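# Insert the loose pipe fully into the push-fit fitting

## Task

Slide the loose pipe into the fitting's open end until it is seated as deep as it will go, and leave it there so it stays inserted with the robot no longer touching it.

## Robot and tools

Robot: two seven-joint arms, left_arm and right_arm, each ending in a parallel two-finger gripper. The bases sit near (+0.019, +0.339, +0.044) m for left_arm and (+0.023, -0.307, +0.044) m for right_arm. Fingers extend along the gripper's own +z and open and close along its y. The reported hand point lies between the pads when closed; fingertips extend about 19 mm past it when closed and about 6 mm when fully open.

Frame: one scene frame for everything. Origin at table-top height, midway between the nominal bases; +x points out over the table, +z up, and left_arm is on +y (image left and right do not follow these names). end_effector_position (m), end_effector_quat_wxyz, velocities and targets use it. Offsets run along its axes, and rotation happens about the Hand target's position. Printed poses may be off by a few cm, more at long reach.

Row layout (both execute_actions and move): always one flat list of 16 numbers covering both arms, even if only one moves: left dx, dy, dz, rx, ry, rz, left gripper position, left gripper speed, then the same eight for the right arm. The six pose numbers are an offset, not a pose: they count from that arm's Hand target as it stood when the action or move began. Scale: 1.0 equals 0.6 m or 180 degrees, range -1 to 1; rx, ry, rz form one rotation vector. A translation longer than 1.0 is shortened along its direction. Zeros on an arm's six pose numbers re-request its current Hand target. Gripper position: +1 open (85 mm), 0 about 45 mm, -1 closed, not linear; gripper speed: -1 slow (about 20 mm/s, weaker grip, about 100 N on a 40 mm part), 0 medium, +1 fast (strongest, up to about 245 N). A 0 is a real command, so to leave a gripper alone, repeat its previous position and speed. Grippers begin at +1.

execute_actions(actions, cameras): actions is a list of actions; each action is up to 15 rows, one per 1/30 s step, and the final row repeats until 15 steps are filled. Every row counts from the action's starting Hand target, not from the row before, so sending the same offset again moves further. An empty list returns images and full status. cameras: names from cam_high, cam_low, cam_left_wrist, cam_right_wrist, ["all"], or [].

move(target, speed, blend, blocking, cameras): straight-line path toward target, a single 16-number row or up to 15 rows, all offsets from the same starting Hand targets. speed is path top speed in m/s, 0.002 to 0.5 (default 0.25), one value or one per target. blend in metres rounds corners between listed targets (0 means stop at each). blocking=false returns after about 0.5 s while motion continues. It does not avoid obstacles. The result adds a move: line: done, off_target, moving, held or fault, plus limits (paced means clipped, held means a check withheld steps). done means at rest within 3 mm and 2 degrees; neither done nor off_target says whether contact occurred.

wait(seconds 0 to 10): lets time pass with commands held. stop: brakes a running move; fingers continue. zoom_image(camera, region [x0,y0,x1,y1] in pixels, at most 504 by 504) enlarges part of the newest image. clear_fault(arm): clears a reported torque fault on that arm. finished_scene(scene): ends the scene permanently; use 1 here, only once the pipe is fully home and released.

Results: Hand target is the last commanded pose after clipping; the gripper often rests a little short, and a new command (even zeros) asks again; if still short, send the gap as an offset. Gripper readouts: position_measured_pct is roughly 50 - 50 x position; object_status 0 moving, 1 blocked opening, 2 stopped on an object before the request (firm grip), 3 reached request or pads met (empty or soft grip); motor_current_ma about 1000 on a held object, near 0 empty. Readings of 98 or more mean the pads touched each other. Flange force gives outside force in the gripper's x y z, including held weight; rows-only calls omit it. Joint torques, motor temperatures and joint velocities ("within noise" at rest) also appear.

Motion notes: orientation commands are clipped to 32 degrees from the current one each step; big wrist turns can swing the elbow. Joints are rate limited. The arms are stiff: aiming even a few mm beyond firm contact pushes hard, so during insertion use small steps and low speed, watch Flange force, and back the target off to end a push. To grip, request a position narrower than the part; to release, open a few mm wider than it.

Avoid: dropping the pipe or letting anything leave the table; releasing a moving part; hitting the fitting, table or camera stand; arms touching each other (the clearance check may hold commands but does not guarantee safety); gripping hard on a part still resting on something; excess force or twist on the gripper. Torque faults stop an arm until clear_fault. Long holds or stretched reaches heat motors; at 75 °C the arm sags for 30 s or more. Loose objects may be nudged occasionally, so recheck images. Faster, smoother completion is better.

Each tool is called after "Call:" as name([rows], argument=value, ...), one row to a line, values as JSON.

## Session

Call:
execute_actions(actions=[])

Scene clock: 0.00 s.
left_arm: end_effector_position=(+0.3147, -0.0472, +0.3265) position_measured_pct=0.0 object_status=3 motor_current_ma=0 end_effector_quat_wxyz=(+0.538, +0.493, -0.441, +0.523) | right_arm: end_effector_position=(+0.4694, -0.1823, +0.1790) position_measured_pct=0.0 object_status=3 motor_current_ma=0 end_effector_quat_wxyz=(-0.168, -0.113, +0.975, -0.093)
Joint positions: left_arm=[0.041 0.884 0.174 2.371 1.776 1.587 1.51] | right_arm=[-0.343 0.798 0.042 1.292 0.064 1.428 1.408]
Joint velocities: within noise
Joint torques (N m): no reading
Motor temperatures (°C): left_arm=[35 31 28 30 40 43 37] | right_arm=[28 33 28 31 37 33 37]
Flange force (N): no reading
Hand target: left_arm +0.3147, -0.0472, +0.3265; +0.538, +0.493, -0.441, +0.523 | right_arm +0.4694, -0.1823, +0.1790; -0.168, -0.113, +0.975, -0.093
Tool commands: left_gripper/position=+1.0 left_gripper/speed=+1.0 right_gripper/position=+1.0 right_gripper/speed=+1.0

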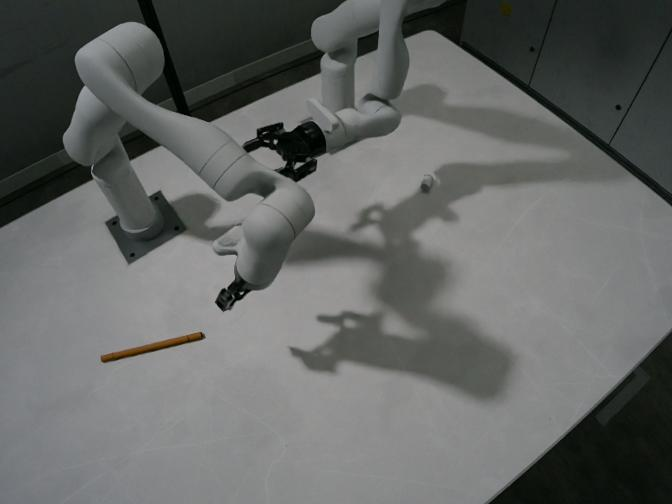

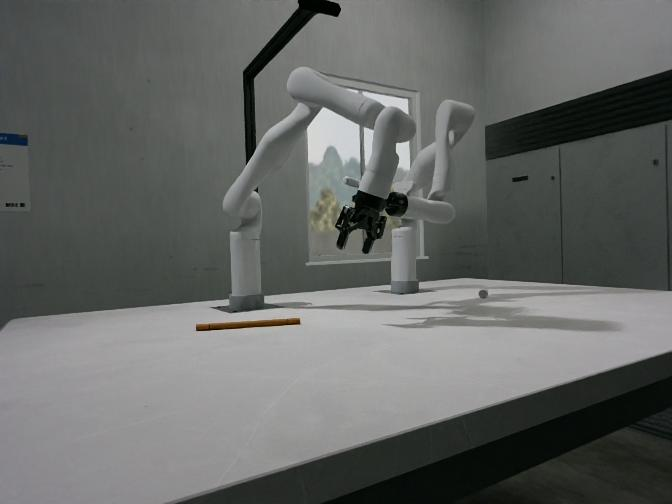

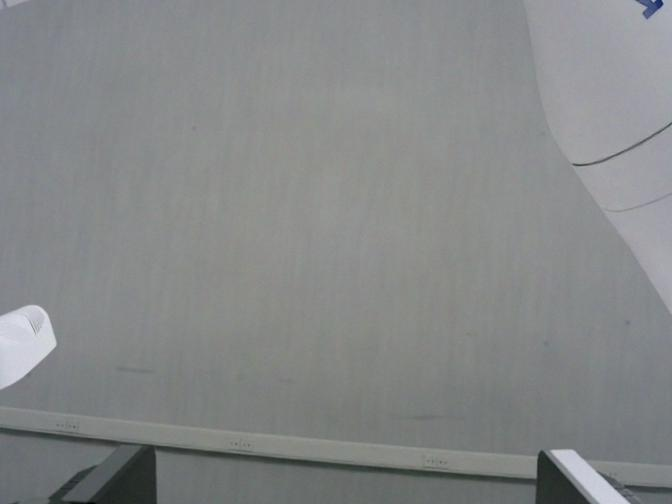

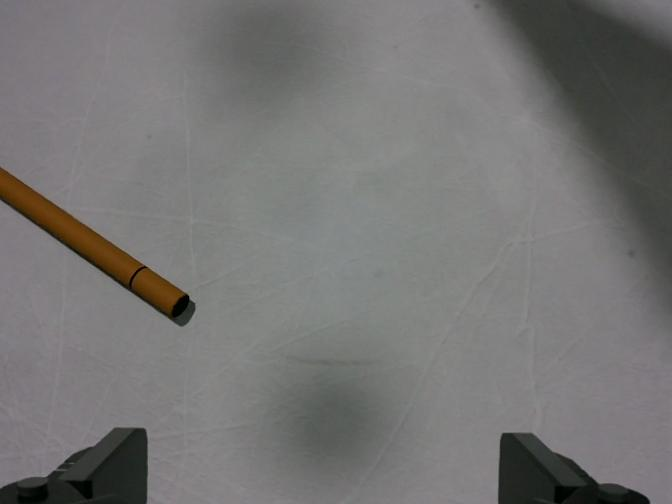

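Call:
zoom_image(camera="cam_high", region=[398, 158, 458, 203])

Call:
zoom_image(camera="cam_low", region=[453, 272, 513, 317])

Call:
zoom_image(camera="cam_high", region=[90, 300, 220, 398])

Call:
zoom_image(camera="cam_low", region=[180, 290, 320, 350])

Scaled by 8.400 from the camera's 672x504 image, which has a finer 960x720 frame.

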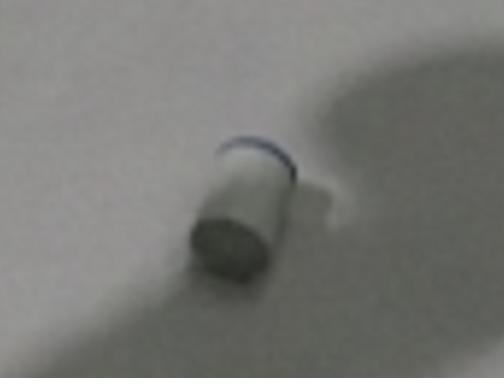

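Scaled by 8.400 from the camera's 672x504 image, which has a finer 960x720 frame.

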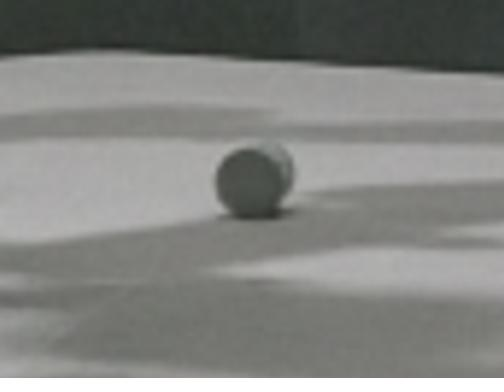

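Scaled by 3.877 from the camera's 672x504 image, which has a finer 960x720 frame.

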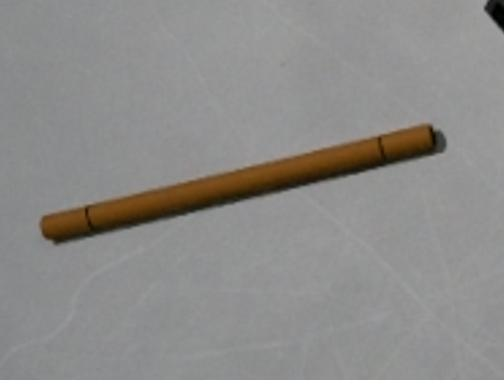

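Scaled by 3.600 from the camera's 672x504 image, which has a finer 960x720 frame.

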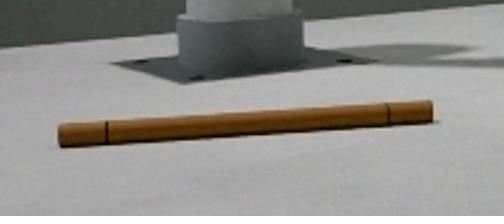

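Call:
move(target=[-0.0112, 0.857, -0.2108, 0.5199, 0.1613, 0.1232, 1.0, 1.0, -0.173, -0.3212, -0.0483, -0.0645, -0.1349, -0.6693, 1.0, 1.0], speed=0.35, cameras=["all"])

Scene clock: 19.17 s.
left_arm: end_effector_position=(+0.3080, +0.4670, +0.2001) position_measured_pct=0.0 object_status=3 motor_current_ma=0 end_effector_quat_wxyz=(+0.001, +0.892, -0.453, +0.001) | right_arm: end_effector_position=(+0.3655, -0.3750, +0.1500) position_measured_pct=0.0 object_status=3 motor_current_ma=0 end_effector_quat_wxyz=(+0.000, +0.814, +0.581, +0.000)
Joint positions: left_arm=[-0.11 0.261 -0.481 2.131 0.172 0.786 3.087] | right_arm=[-0.239 0.456 0.575 2.129 -0.4 0.662 0.213]
Joint torques (N m): left_arm=[-0.43 -11.79 -0.86 -7.22 0.14 -0.29 -0.43] | right_arm=[-2.23 -13.45 1.14 -5.66 -0.22 -0.05 0.3]
Flange force (N): left_arm=[2.3 1.4 1.5] | right_arm=[-5.3 2.6 4.0]
Hand target: left_arm +0.3080, +0.4670, +0.2000; +0.001, +0.892, -0.453, +0.001 | right_arm +0.3655, -0.3750, +0.1500; +0.000, +0.814, +0.581, +0.000
Off the commanded pose: left_arm 0.000 m, 0 deg | right_arm 0.000 m, 0 deg.
move: done
camera_calibration:
cam_left_wrist: T_world_to_cam=[[-0.794121, -0.60742, -0.0203316, 0.53469], [-0.607738, 0.793363, 0.0350817, -0.142792], [-0.00517897, 0.0402153, -0.999178, 0.336433], [0, 0, 0, 1]] pos_world=[0.339571, 0.424537, 0.352036]
cam_right_wrist: T_world_to_cam=[[0.952549, -0.304174, 0.0113071, -0.462206], [-0.304364, -0.952254, 0.023977, -0.195533], [0.00347403, -0.0262808, -0.999649, 0.290436], [0, 0, 0, 1]] pos_world=[0.379752, -0.319155, 0.300248]

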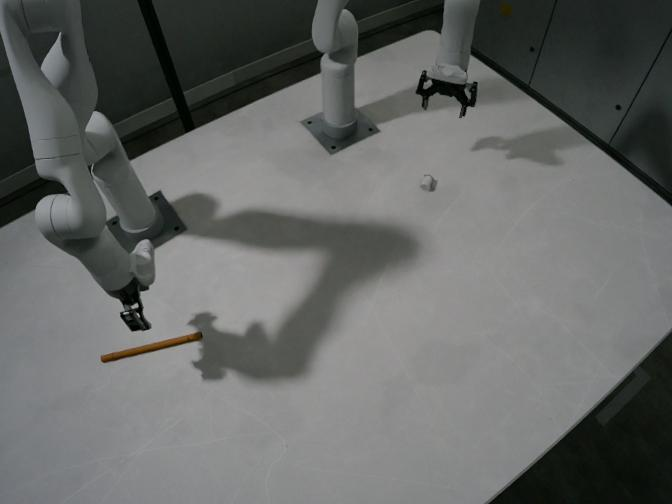

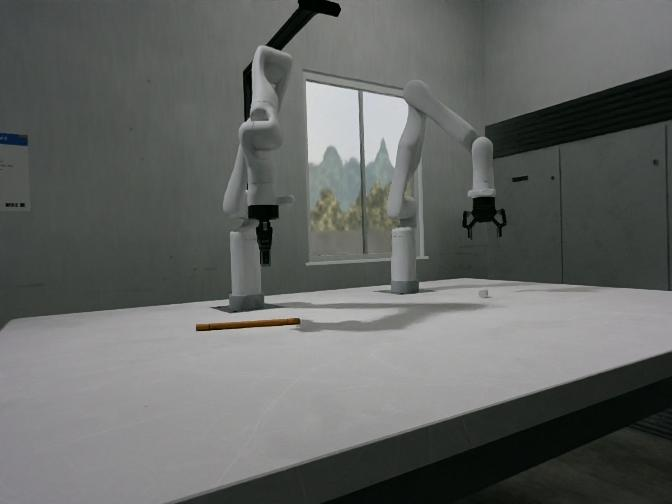

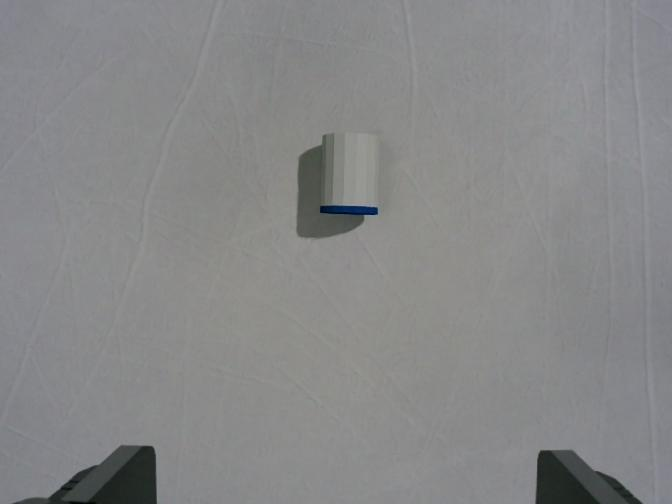

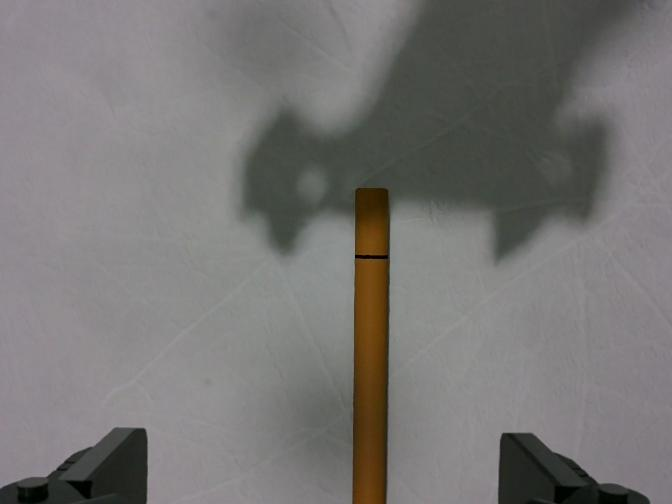

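Call:
zoom_image(camera="cam_left_wrist", region=[280, 110, 400, 250])

Call:
zoom_image(camera="cam_high", region=[410, 165, 446, 201])

Call:
zoom_image(camera="cam_low", region=[463, 277, 503, 307])

Call:
zoom_image(camera="cam_right_wrist", region=[300, 160, 440, 300])

Scaled by 3.600.

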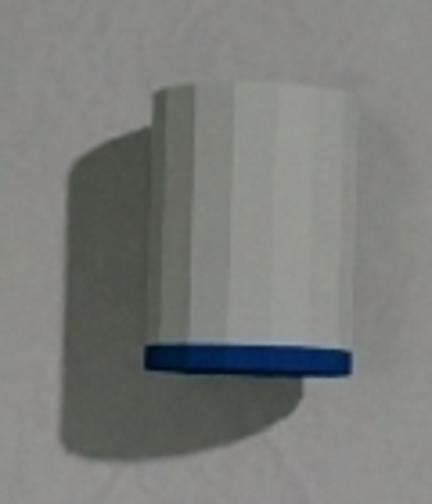

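Scaled by 14.000 from the camera's 672x504 image, which has a finer 960x720 frame.

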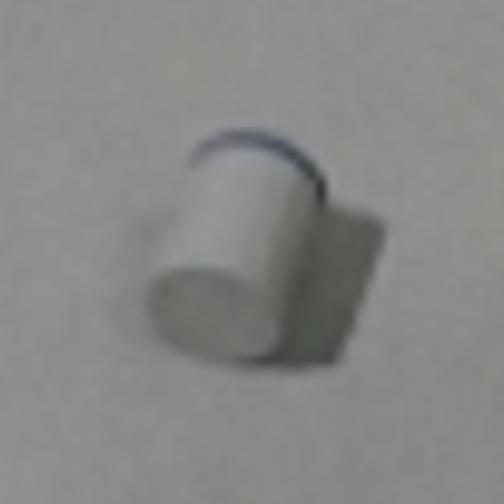

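Scaled by 12.600 from the camera's 672x504 image, which has a finer 960x720 frame.

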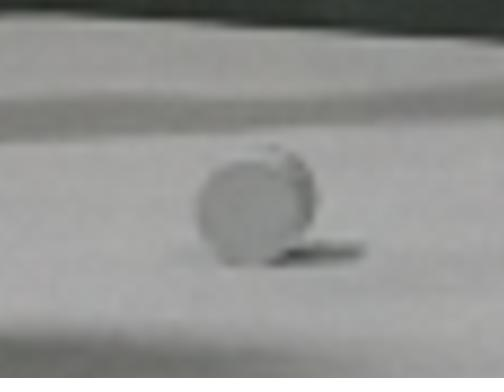

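Scaled by 3.600.

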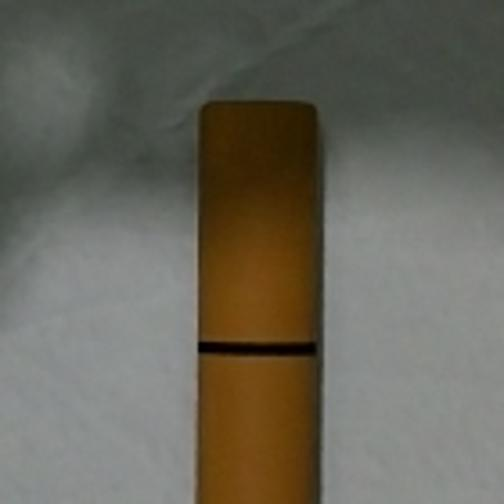

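Call:
move(target=[0.0792, -0.1083, -0.1333, 0, 0, -0.9987, 1.0, 1.0, 0.0182, -0.0413, -0.0833, 0, 0, 0.004, 1.0, 1.0], speed=0.44, cameras=["cam_left_wrist", "cam_right_wrist"])

Scene clock: 33.17 s.
left_arm: end_effector_position=(+0.3555, +0.4020, +0.1201) position_measured_pct=0.0 object_status=3 motor_current_ma=0 end_effector_quat_wxyz=(-0.001, +0.451, +0.893, +0.001) | right_arm: end_effector_position=(+0.3764, -0.3998, +0.1000) position_measured_pct=0.0 object_status=3 motor_current_ma=0 end_effector_quat_wxyz=(+0.000, +0.811, +0.586, +0.000)
Joint positions: left_arm=[-0.504 0.48 0.312 2.176 -0.29 0.524 0.676] | right_arm=[-0.077 0.589 0.46 2.123 -0.502 0.537 0.37]
Joint torques (N m): left_arm=[-0.36 -14.07 1.34 -5.23 0.14 -0.26 -0.46] | right_arm=[-2.21 -15.32 1.21 -4.48 -0.19 -0.13 0.2]
Flange force (N): left_arm=[-1.7 -1.8 4.0] | right_arm=[-5.5 1.8 3.6]
Hand target: left_arm +0.3555, +0.4020, +0.1201; -0.001, +0.451, +0.893, +0.001 | right_arm +0.3764, -0.3998, +0.1000; +0.000, +0.811, +0.586, +0.000
Off the commanded pose: left_arm 0.000 m, 0 deg | right_arm 0.000 m, 0 deg.
move: done
camera_calibration:
cam_left_wrist: T_world_to_cam=[[0.791551, 0.610765, -0.0203135, -0.521998], [0.611079, -0.790787, 0.0352003, 0.143975], [0.00543549, -0.040276, -0.999174, 0.287946], [0, 0, 0, 1]] pos_world=[0.323643, 0.444269, 0.272037]
cam_right_wrist: T_world_to_cam=[[0.956248, -0.29234, 0.0112889, -0.476289], [-0.292534, -0.955954, 0.0240085, -0.220567], [0.00377304, -0.0262605, -0.999648, 0.23966], [0, 0, 0, 1]] pos_world=[0.390023, -0.343796, 0.250248]
Images, in order (width x height): cam_left_wrist 672x504, cam_right_wrist 672x504.

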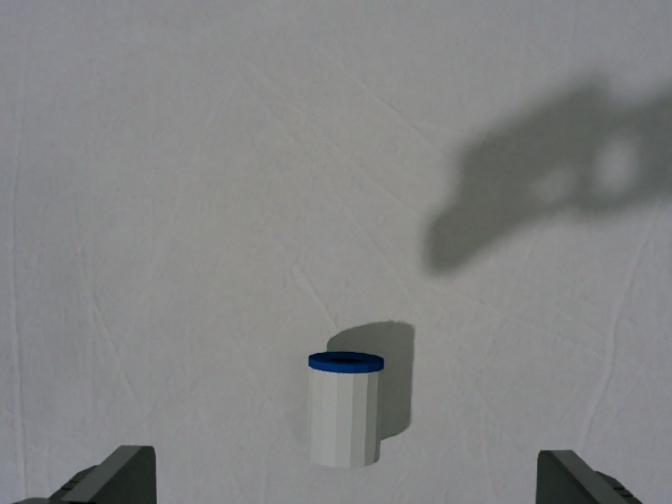

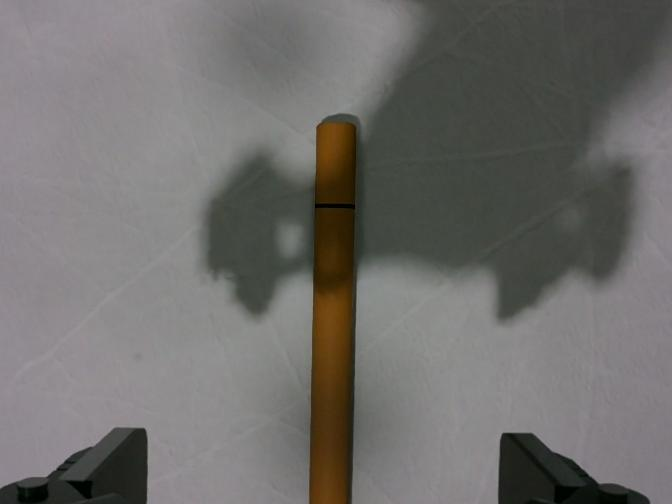

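Call:
zoom_image(camera="cam_left_wrist", region=[290, 330, 410, 480])

Call:
zoom_image(camera="cam_right_wrist", region=[260, 380, 420, 504])

Scaled by 3.360.

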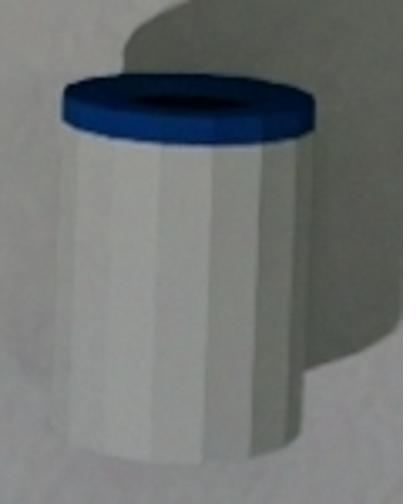

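Scaled by 3.150.

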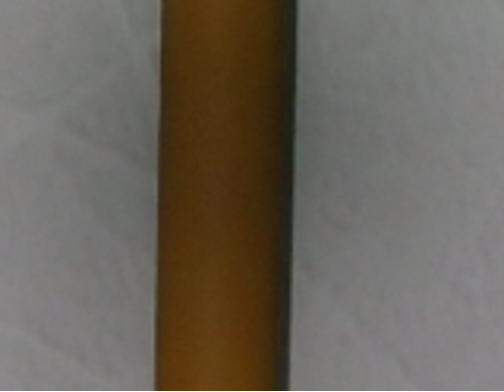

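Call:
move(target=[0.007, -0.0135, -0.1, 0, 0, -0.003, 0.2, 1.0, 0.0042, -0.0013, -0.0667, 0, 0, 0.002, -0.1, 1.0], speed=0.15, cameras=["cam_left_wrist", "cam_right_wrist", "cam_low"])

Scene clock: 46.10 s.
left_arm: end_effector_position=(+0.3597, +0.3939, +0.0601) position_measured_pct=39.8 object_status=3 motor_current_ma=0 end_effector_quat_wxyz=(-0.001, +0.455, +0.890, +0.001) | right_arm: end_effector_position=(+0.3790, -0.4006, +0.0600) position_measured_pct=55.0 object_status=3 motor_current_ma=0 end_effector_quat_wxyz=(+0.000, +0.809, +0.588, +0.000)
Joint positions: left_arm=[-0.393 0.636 0.204 2.205 -0.382 0.333 0.773] | right_arm=[-0.005 0.682 0.364 2.134 -0.579 0.422 0.441]
Joint torques (N m): left_arm=[-0.31 -15.12 1.32 -3.57 0.11 -0.29 -0.47] | right_arm=[-2.25 -16.28 1.26 -3.59 -0.18 -0.29 0.22]
Flange force (N): left_arm=[-0.9 -2.5 2.6] | right_arm=[-5.8 1.0 3.7]
Hand target: left_arm +0.3597, +0.3939, +0.0601; -0.001, +0.455, +0.890, +0.001 | right_arm +0.3790, -0.4006, +0.0600; +0.000, +0.809, +0.588, +0.000
Off the commanded pose: left_arm 0.000 m, 0 deg | right_arm 0.000 m, 0 deg.
move: done
camera_calibration:
cam_left_wrist: T_world_to_cam=[[0.797367, 0.603151, -0.0203706, -0.520774], [0.603474, -0.796605, 0.0352055, 0.142171], [0.00500691, -0.0403648, -0.999172, 0.227839], [0, 0, 0, 1]] pos_world=[0.32831, 0.436556, 0.212037]
cam_right_wrist: T_world_to_cam=[[0.958061, -0.286342, 0.0113127, -0.476759], [-0.286538, -0.957769, 0.0239643, -0.222528], [0.00397293, -0.0262007, -0.999649, 0.199592], [0, 0, 0, 1]] pos_world=[0.392209, -0.344418, 0.210248]
Images, in order (width x height): cam_low 672x504, cam_left_wrist 672x504, cam_right_wrist 672x504.

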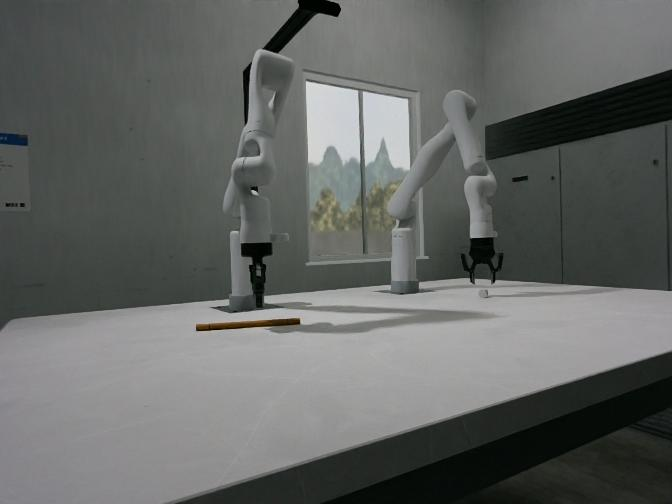

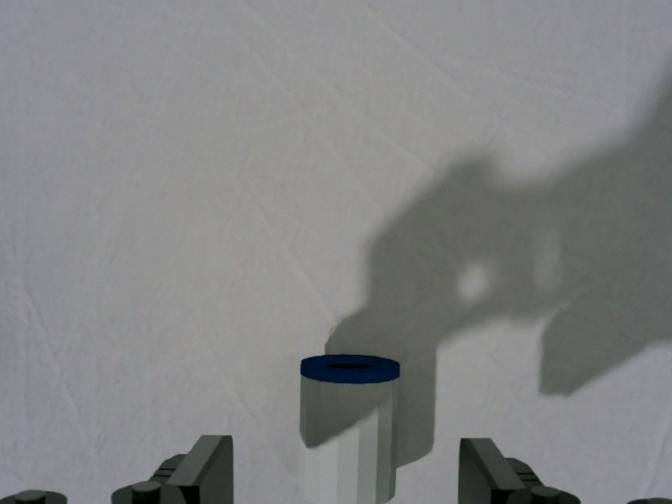

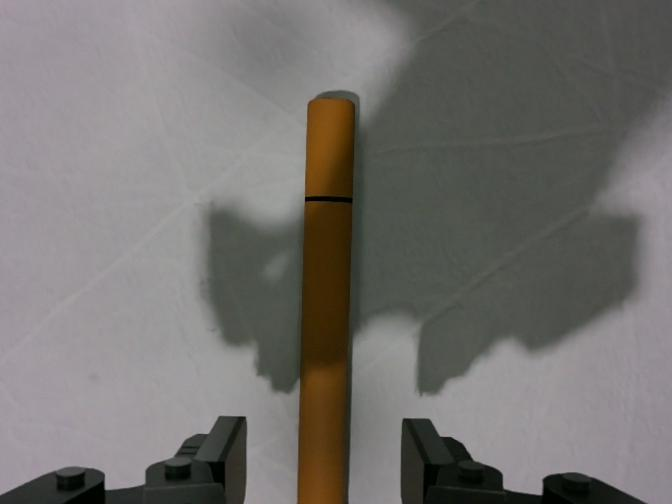

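Call:
zoom_image(camera="cam_left_wrist", region=[200, 330, 500, 504])

Call:
zoom_image(camera="cam_right_wrist", region=[200, 330, 460, 504])

Call:
zoom_image(camera="cam_low", region=[440, 220, 530, 310])

Call:
zoom_image(camera="cam_low", region=[200, 230, 310, 340])

Scaled by 1.680.

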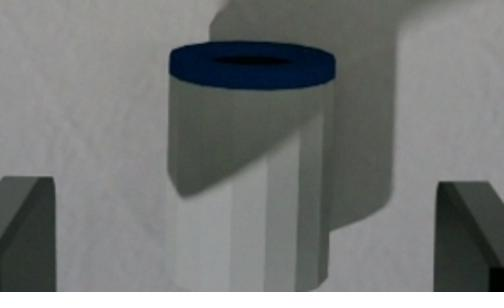

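Scaled by 1.938.

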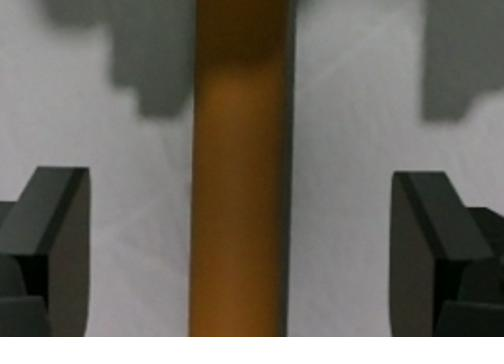

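Scaled by 5.600 from the camera's 672x504 image, which has a finer 960x720 frame.

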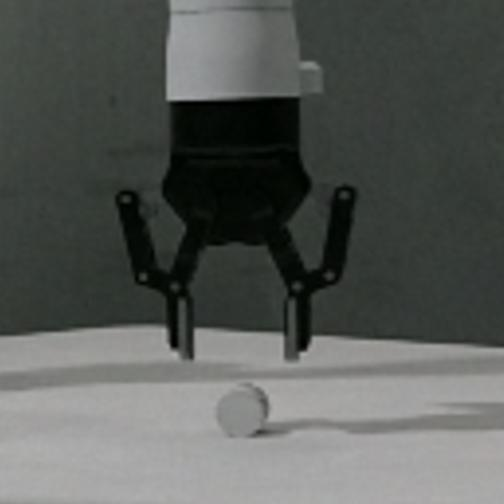

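Scaled by 4.582 from the camera's 672x504 image, which has a finer 960x720 frame.

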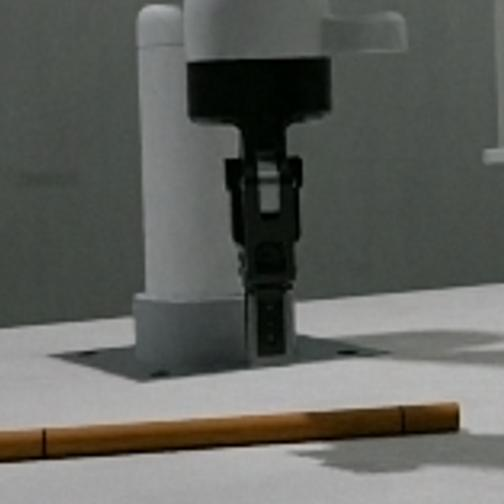

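Call:
move(target=[0, 0, -0.0467, 0, 0, 0, 0.2, 1.0, 0, 0, -0.05, 0, 0, 0, -0.1, 1.0], speed=0.08, cameras=["cam_left_wrist", "cam_right_wrist", "cam_low"])

Call:
zoom_image(camera="cam_low", region=[440, 220, 530, 310])

Call:
zoom_image(camera="cam_low", region=[220, 270, 310, 340])

Scene clock: 51.03 s.
left_arm: end_effector_position=(+0.3597, +0.3939, +0.0321) position_measured_pct=39.8 object_status=3 motor_current_ma=0 end_effector_quat_wxyz=(-0.001, +0.455, +0.890, +0.001) | right_arm: end_effector_position=(+0.3790, -0.4006, +0.0300) position_measured_pct=55.0 object_status=3 motor_current_ma=0 end_effector_quat_wxyz=(+0.000, +0.809, +0.588, +0.000)
Joint positions: left_arm=[-0.35 0.712 0.145 2.211 -0.409 0.244 0.798] | right_arm=[0.051 0.751 0.286 2.139 -0.628 0.333 0.485]
Joint torques (N m): left_arm=[-0.59 -16.05 1.05 -2.89 0.21 -0.2 -0.45] | right_arm=[-2.61 -17.09 0.96 -2.89 -0.25 -0.03 0.06]
Flange force (N): left_arm=[-1.2 -3.2 3.8] | right_arm=[-7.4 -0.4 5.6]
Hand target: left_arm +0.3597, +0.3939, +0.0321; -0.001, +0.455, +0.890, +0.001 | right_arm +0.3790, -0.4006, +0.0300; +0.000, +0.809, +0.588, +0.000
Off the commanded pose: left_arm 0.000 m, 0 deg | right_arm 0.000 m, 0 deg.
move: done
camera_calibration:
cam_left_wrist: T_world_to_cam=[[0.797367, 0.603151, -0.0203706, -0.521344], [0.603474, -0.796605, 0.0352055, 0.143157], [0.00500691, -0.0403648, -0.999172, 0.199862], [0, 0, 0, 1]] pos_world=[0.32831, 0.436556, 0.184037]
cam_right_wrist: T_world_to_cam=[[0.958096, -0.286223, 0.0113385, -0.476397], [-0.286419, -0.957802, 0.0240622, -0.221885], [0.0039729, -0.0263015, -0.999646, 0.169567], [0, 0, 0, 1]] pos_world=[0.392208, -0.344418, 0.180248]
Images, in order (width x height): cam_low 672x504, cam_left_wrist 672x504, cam_right_wrist 672x504.

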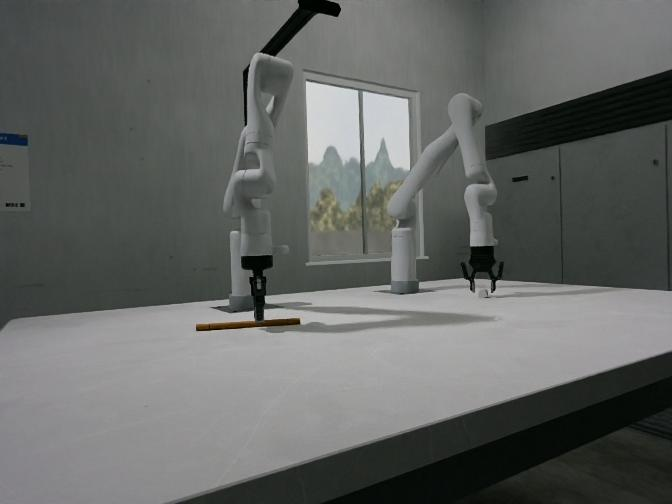

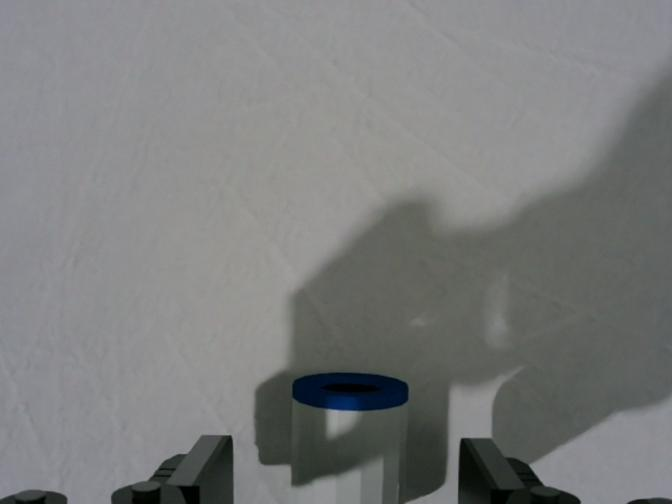

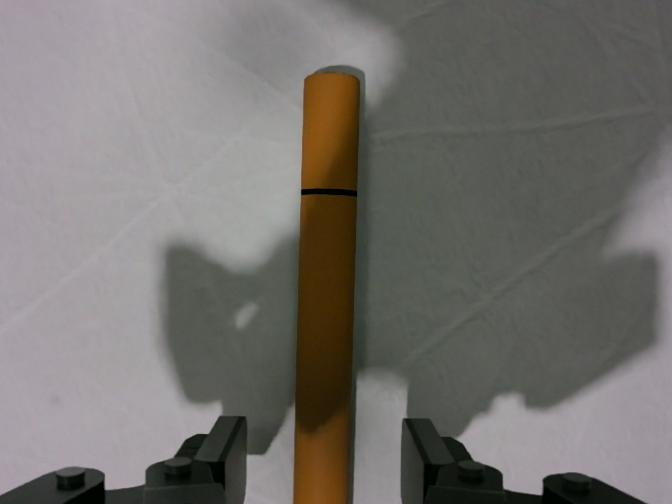

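Scaled by 5.600 from the camera's 672x504 image, which has a finer 960x720 frame.

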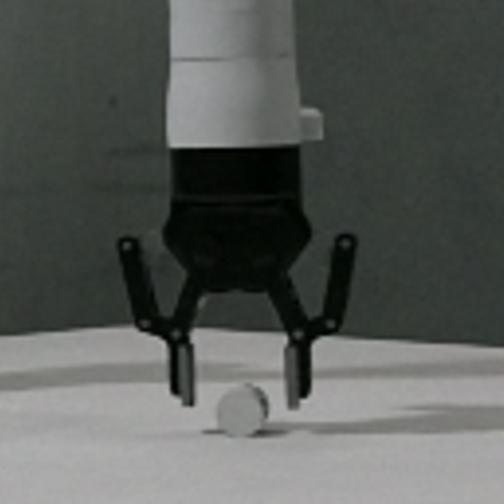

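Scaled by 5.600 from the camera's 672x504 image, which has a finer 960x720 frame.

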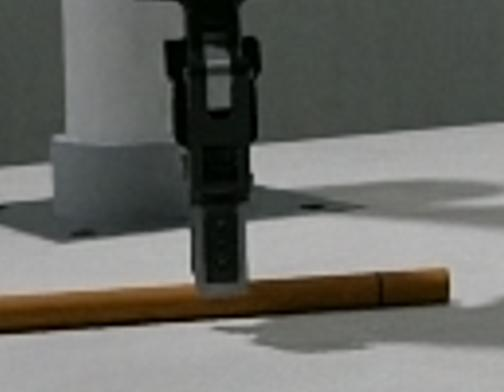

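Call:
move([
  [0, 0, -0.01433, 0, 0, 0, 0.2, 1.0, 0, 0, -0.01083, 0, 0, 0, -0.1, 1.0],
  [0, 0, -0.01433, 0, 0, 0, -0.7, -1.0, 0, 0, -0.01083, 0, 0, 0, -0.9, -1.0],
], speed=0.05, cameras=["cam_left_wrist", "cam_right_wrist"])

Scene clock: 55.67 s.
left_arm: end_effector_position=(+0.3597, +0.3939, +0.0234) position_measured_pct=71.0 object_status=0 motor_current_ma=1000 end_effector_quat_wxyz=(-0.001, +0.455, +0.890, +0.001) | right_arm: end_effector_position=(+0.3790, -0.4006, +0.0235) position_measured_pct=84.8 object_status=0 motor_current_ma=1000 end_effector_quat_wxyz=(+0.000, +0.809, +0.588, +0.000)
Joint positions: left_arm=[-0.337 0.735 0.128 2.211 -0.415 0.217 0.804] | right_arm=[0.063 0.767 0.268 2.139 -0.637 0.313 0.494]
Joint torques (N m): left_arm=[-0.7 -12.35 0.23 -3.76 0.06 -1.25 -0.45] | right_arm=[-2.48 -11.69 -0.2 -3.95 -0.5 -1.24 0.22]
Flange force (N): left_arm=[-0.3 -5.4 -11.7] | right_arm=[-6.8 -4.2 -14.9]
Hand target: left_arm +0.3597, +0.3939, +0.0235; -0.001, +0.455, +0.890, +0.001 | right_arm +0.3790, -0.4006, +0.0235; +0.000, +0.809, +0.588, +0.000
Off the commanded pose: left_arm 0.000 m, 0 deg | right_arm 0.000 m, 0 deg.
move: done
camera_calibration:
cam_left_wrist: T_world_to_cam=[[0.797365, 0.60315, -0.0204503, -0.521365], [0.603477, -0.796606, 0.0351451, 0.14345], [0.00490694, -0.0403648, -0.999173, 0.191299], [0, 0, 0, 1]] pos_world=[0.328211, 0.436456, 0.175437]
cam_right_wrist: T_world_to_cam=[[0.958061, -0.286342, 0.0113127, -0.476251], [-0.286538, -0.957769, 0.0239643, -0.221682], [0.00397293, -0.0262007, -0.999649, 0.163105], [0, 0, 0, 1]] pos_world=[0.392109, -0.344418, 0.173748]
Images, in order (width x height): cam_left_wrist 672x504, cam_right_wrist 672x504.

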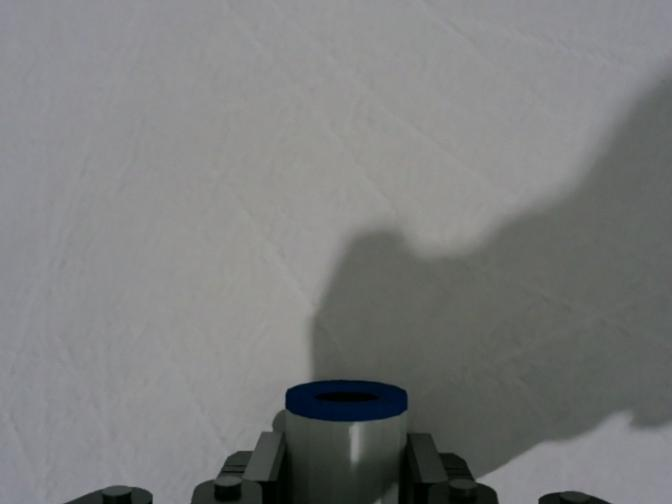

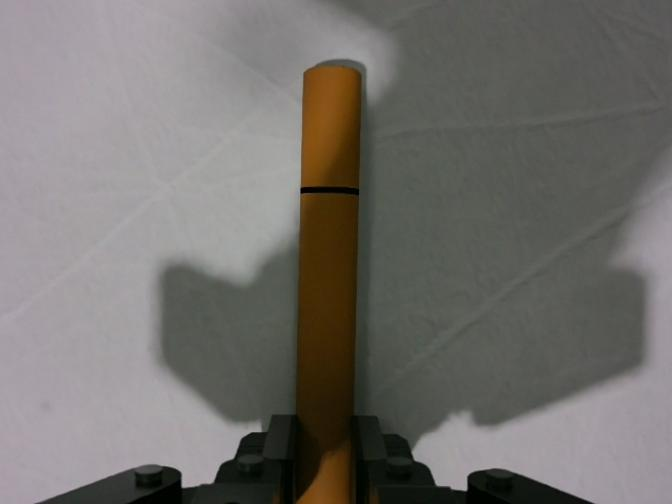

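Call:
move([
  [0, 0, 0.1, 0, 0, 0, -0.7, -1.0, 0, 0, 0.1, 0, 0, 0, -0.9, -1.0],
  [0.133, -0.575, 0.3095, 0.10116, 0.01405, 0.68532, -0.7, -1.0, -0.013, 0.5033, 0.313, -0.0813, -0.2365, -0.0107, -0.9, -1.0],
], speed=[0.1, 0.3], blend=[0.03, 0], cameras=["all"])

Scene clock: 67.73 s.
left_arm: end_effector_position=(+0.4395, +0.0489, +0.2092) position_measured_pct=71.0 object_status=2 motor_current_ma=1000 end_effector_quat_wxyz=(-0.076, -0.569, +0.812, +0.107) | right_arm: end_effector_position=(+0.3712, -0.0986, +0.2113) position_measured_pct=84.8 object_status=2 motor_current_ma=1000 end_effector_quat_wxyz=(+0.313, +0.757, +0.530, +0.219)
Joint positions: left_arm=[0.636 0.793 -0.25 1.163 0.206 1.469 3.193] | right_arm=[-1.96 1.004 1.447 2.272 -0.751 0.392 -0.563]
Joint torques (N m): left_arm=[-0.48 -23.07 -0.83 -8.35 0.29 0.48 -0.52] | right_arm=[-2.22 -11.96 6.23 -4.28 0.21 -2.03 0.43]
Flange force (N): left_arm=[1.3 0.6 1.8] | right_arm=[2.9 2.0 1.9]
Hand target: left_arm +0.4395, +0.0489, +0.2092; -0.076, -0.569, +0.812, +0.107 | right_arm +0.3712, -0.0986, +0.2113; +0.313, +0.757, +0.530, +0.219
Off the commanded pose: left_arm 0.000 m, 0 deg | right_arm 0.000 m, 0 deg.
move: done
camera_calibration:
cam_left_wrist: T_world_to_cam=[[-0.919971, 0.31066, 0.239049, 0.341624], [0.328973, 0.943496, 0.039902, -0.151496], [-0.213146, 0.115349, -0.970187, 0.444668], [0, 0, 0, 1]] pos_world=[0.458901, -0.0144853, 0.355791]
cam_right_wrist: T_world_to_cam=[[0.664493, -0.217155, 0.715048, -0.417379], [-0.342421, -0.938965, 0.033054, 0.0814811], [0.664227, -0.266811, -0.698294, 0.0262461], [0, 0, 0, 1]] pos_world=[0.287813, -0.00712528, 0.314081]

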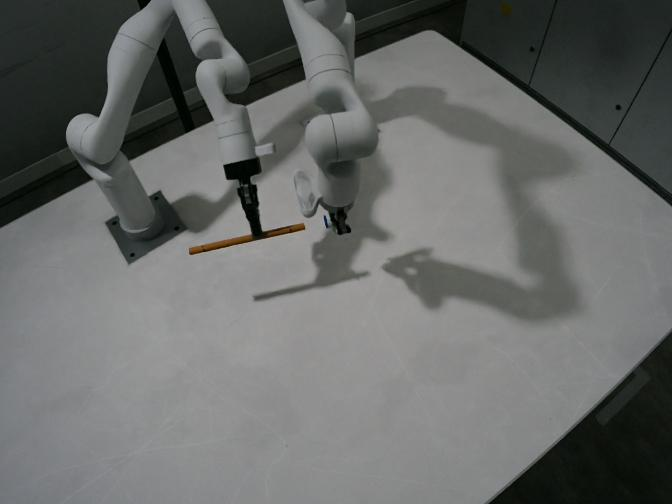

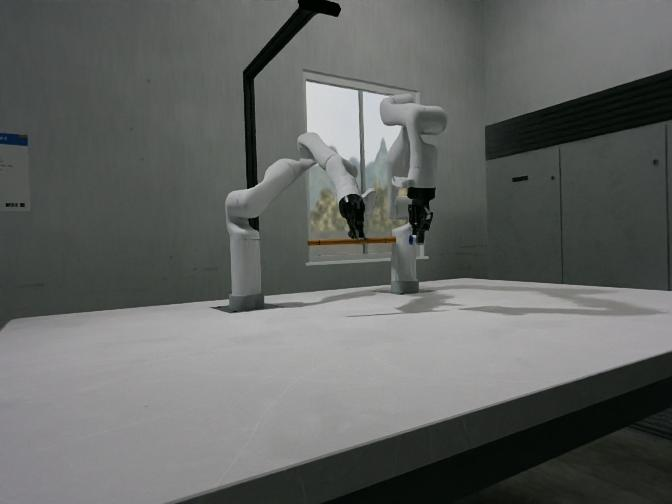

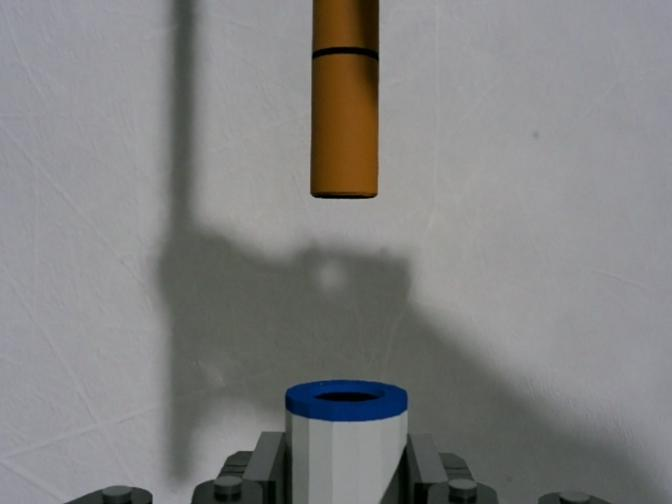

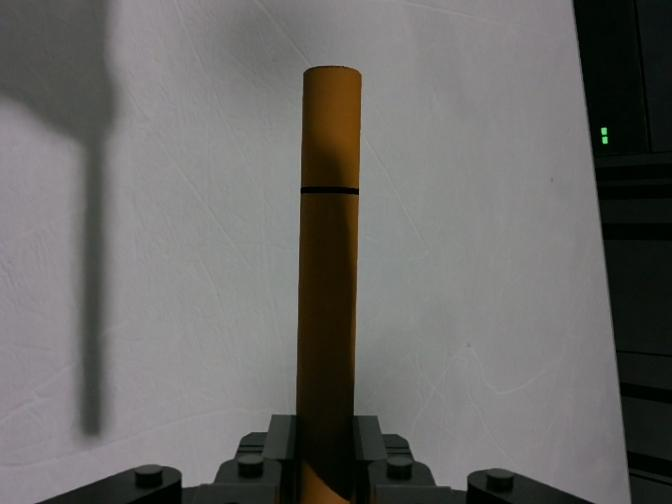

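Call:
zoom_image(camera="cam_low", region=[300, 200, 440, 270])

Call:
zoom_image(camera="cam_low", region=[370, 215, 440, 265])

Call:
zoom_image(camera="cam_left_wrist", region=[270, 0, 430, 220])

Call:
zoom_image(camera="cam_left_wrist", region=[270, 360, 430, 504])

Call:
zoom_image(camera="cam_high", region=[180, 190, 370, 270])

Scaled by 3.600 from the camera's 672x504 image, which has a finer 960x720 frame.

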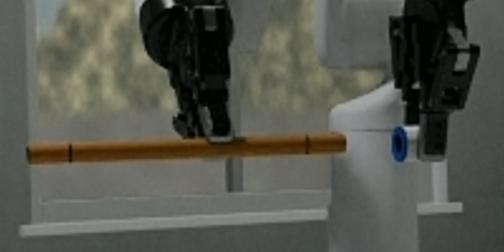

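Scaled by 7.200 from the camera's 672x504 image, which has a finer 960x720 frame.

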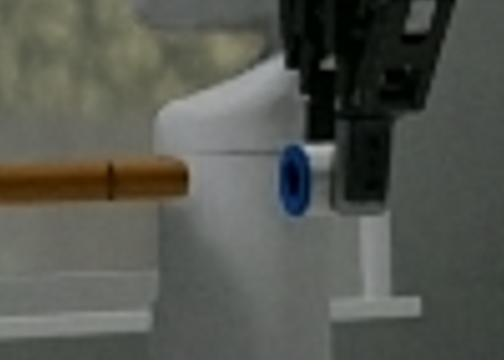

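Scaled by 2.291.

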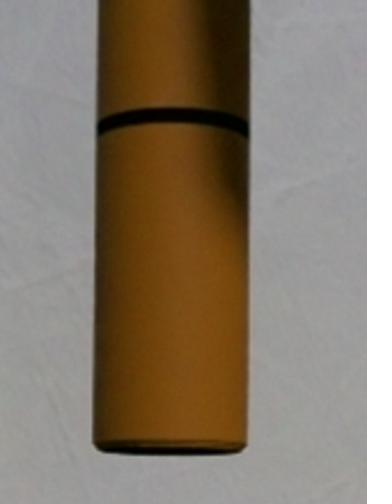

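Scaled by 3.150.

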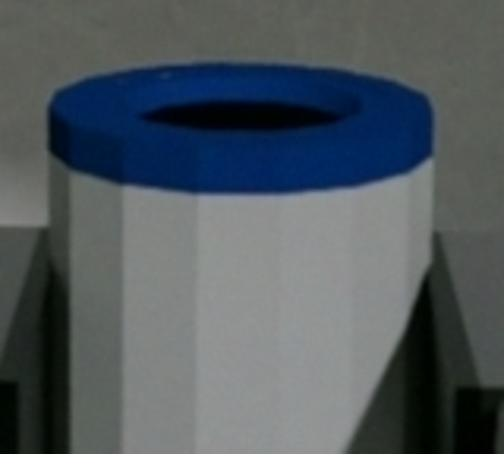

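Scaled by 2.653 from the camera's 672x504 image, which has a finer 960x720 frame.

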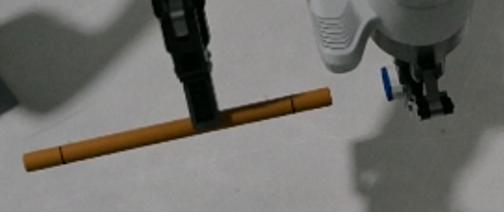

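Call:
zoom_image(camera="cam_left_wrist", region=[280, 370, 414, 504])

Call:
zoom_image(camera="cam_right_wrist", region=[280, 50, 380, 250])

Call:
zoom_image(camera="cam_right_wrist", region=[260, 304, 400, 504])

Scaled by 3.761.

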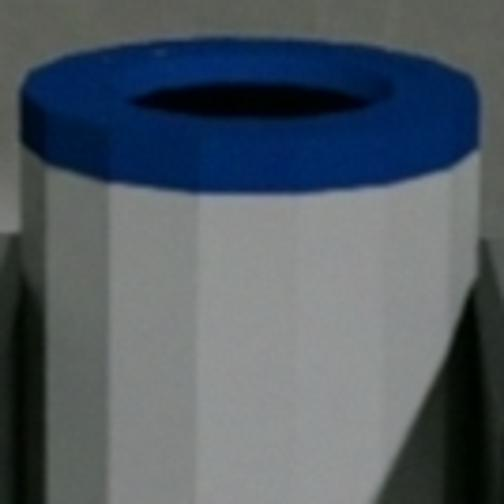

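Scaled by 2.520.

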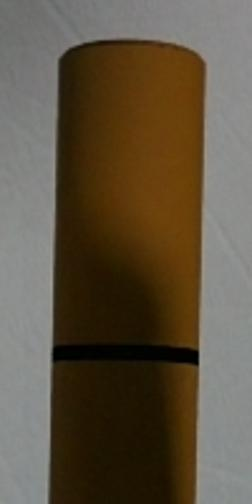

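Scaled by 2.520.

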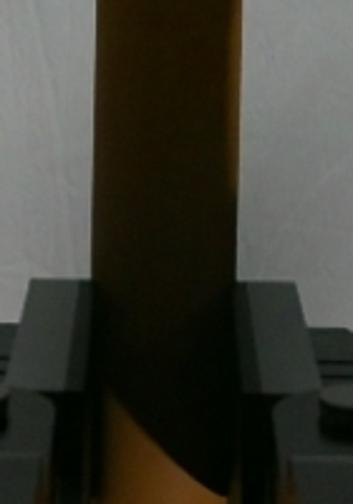

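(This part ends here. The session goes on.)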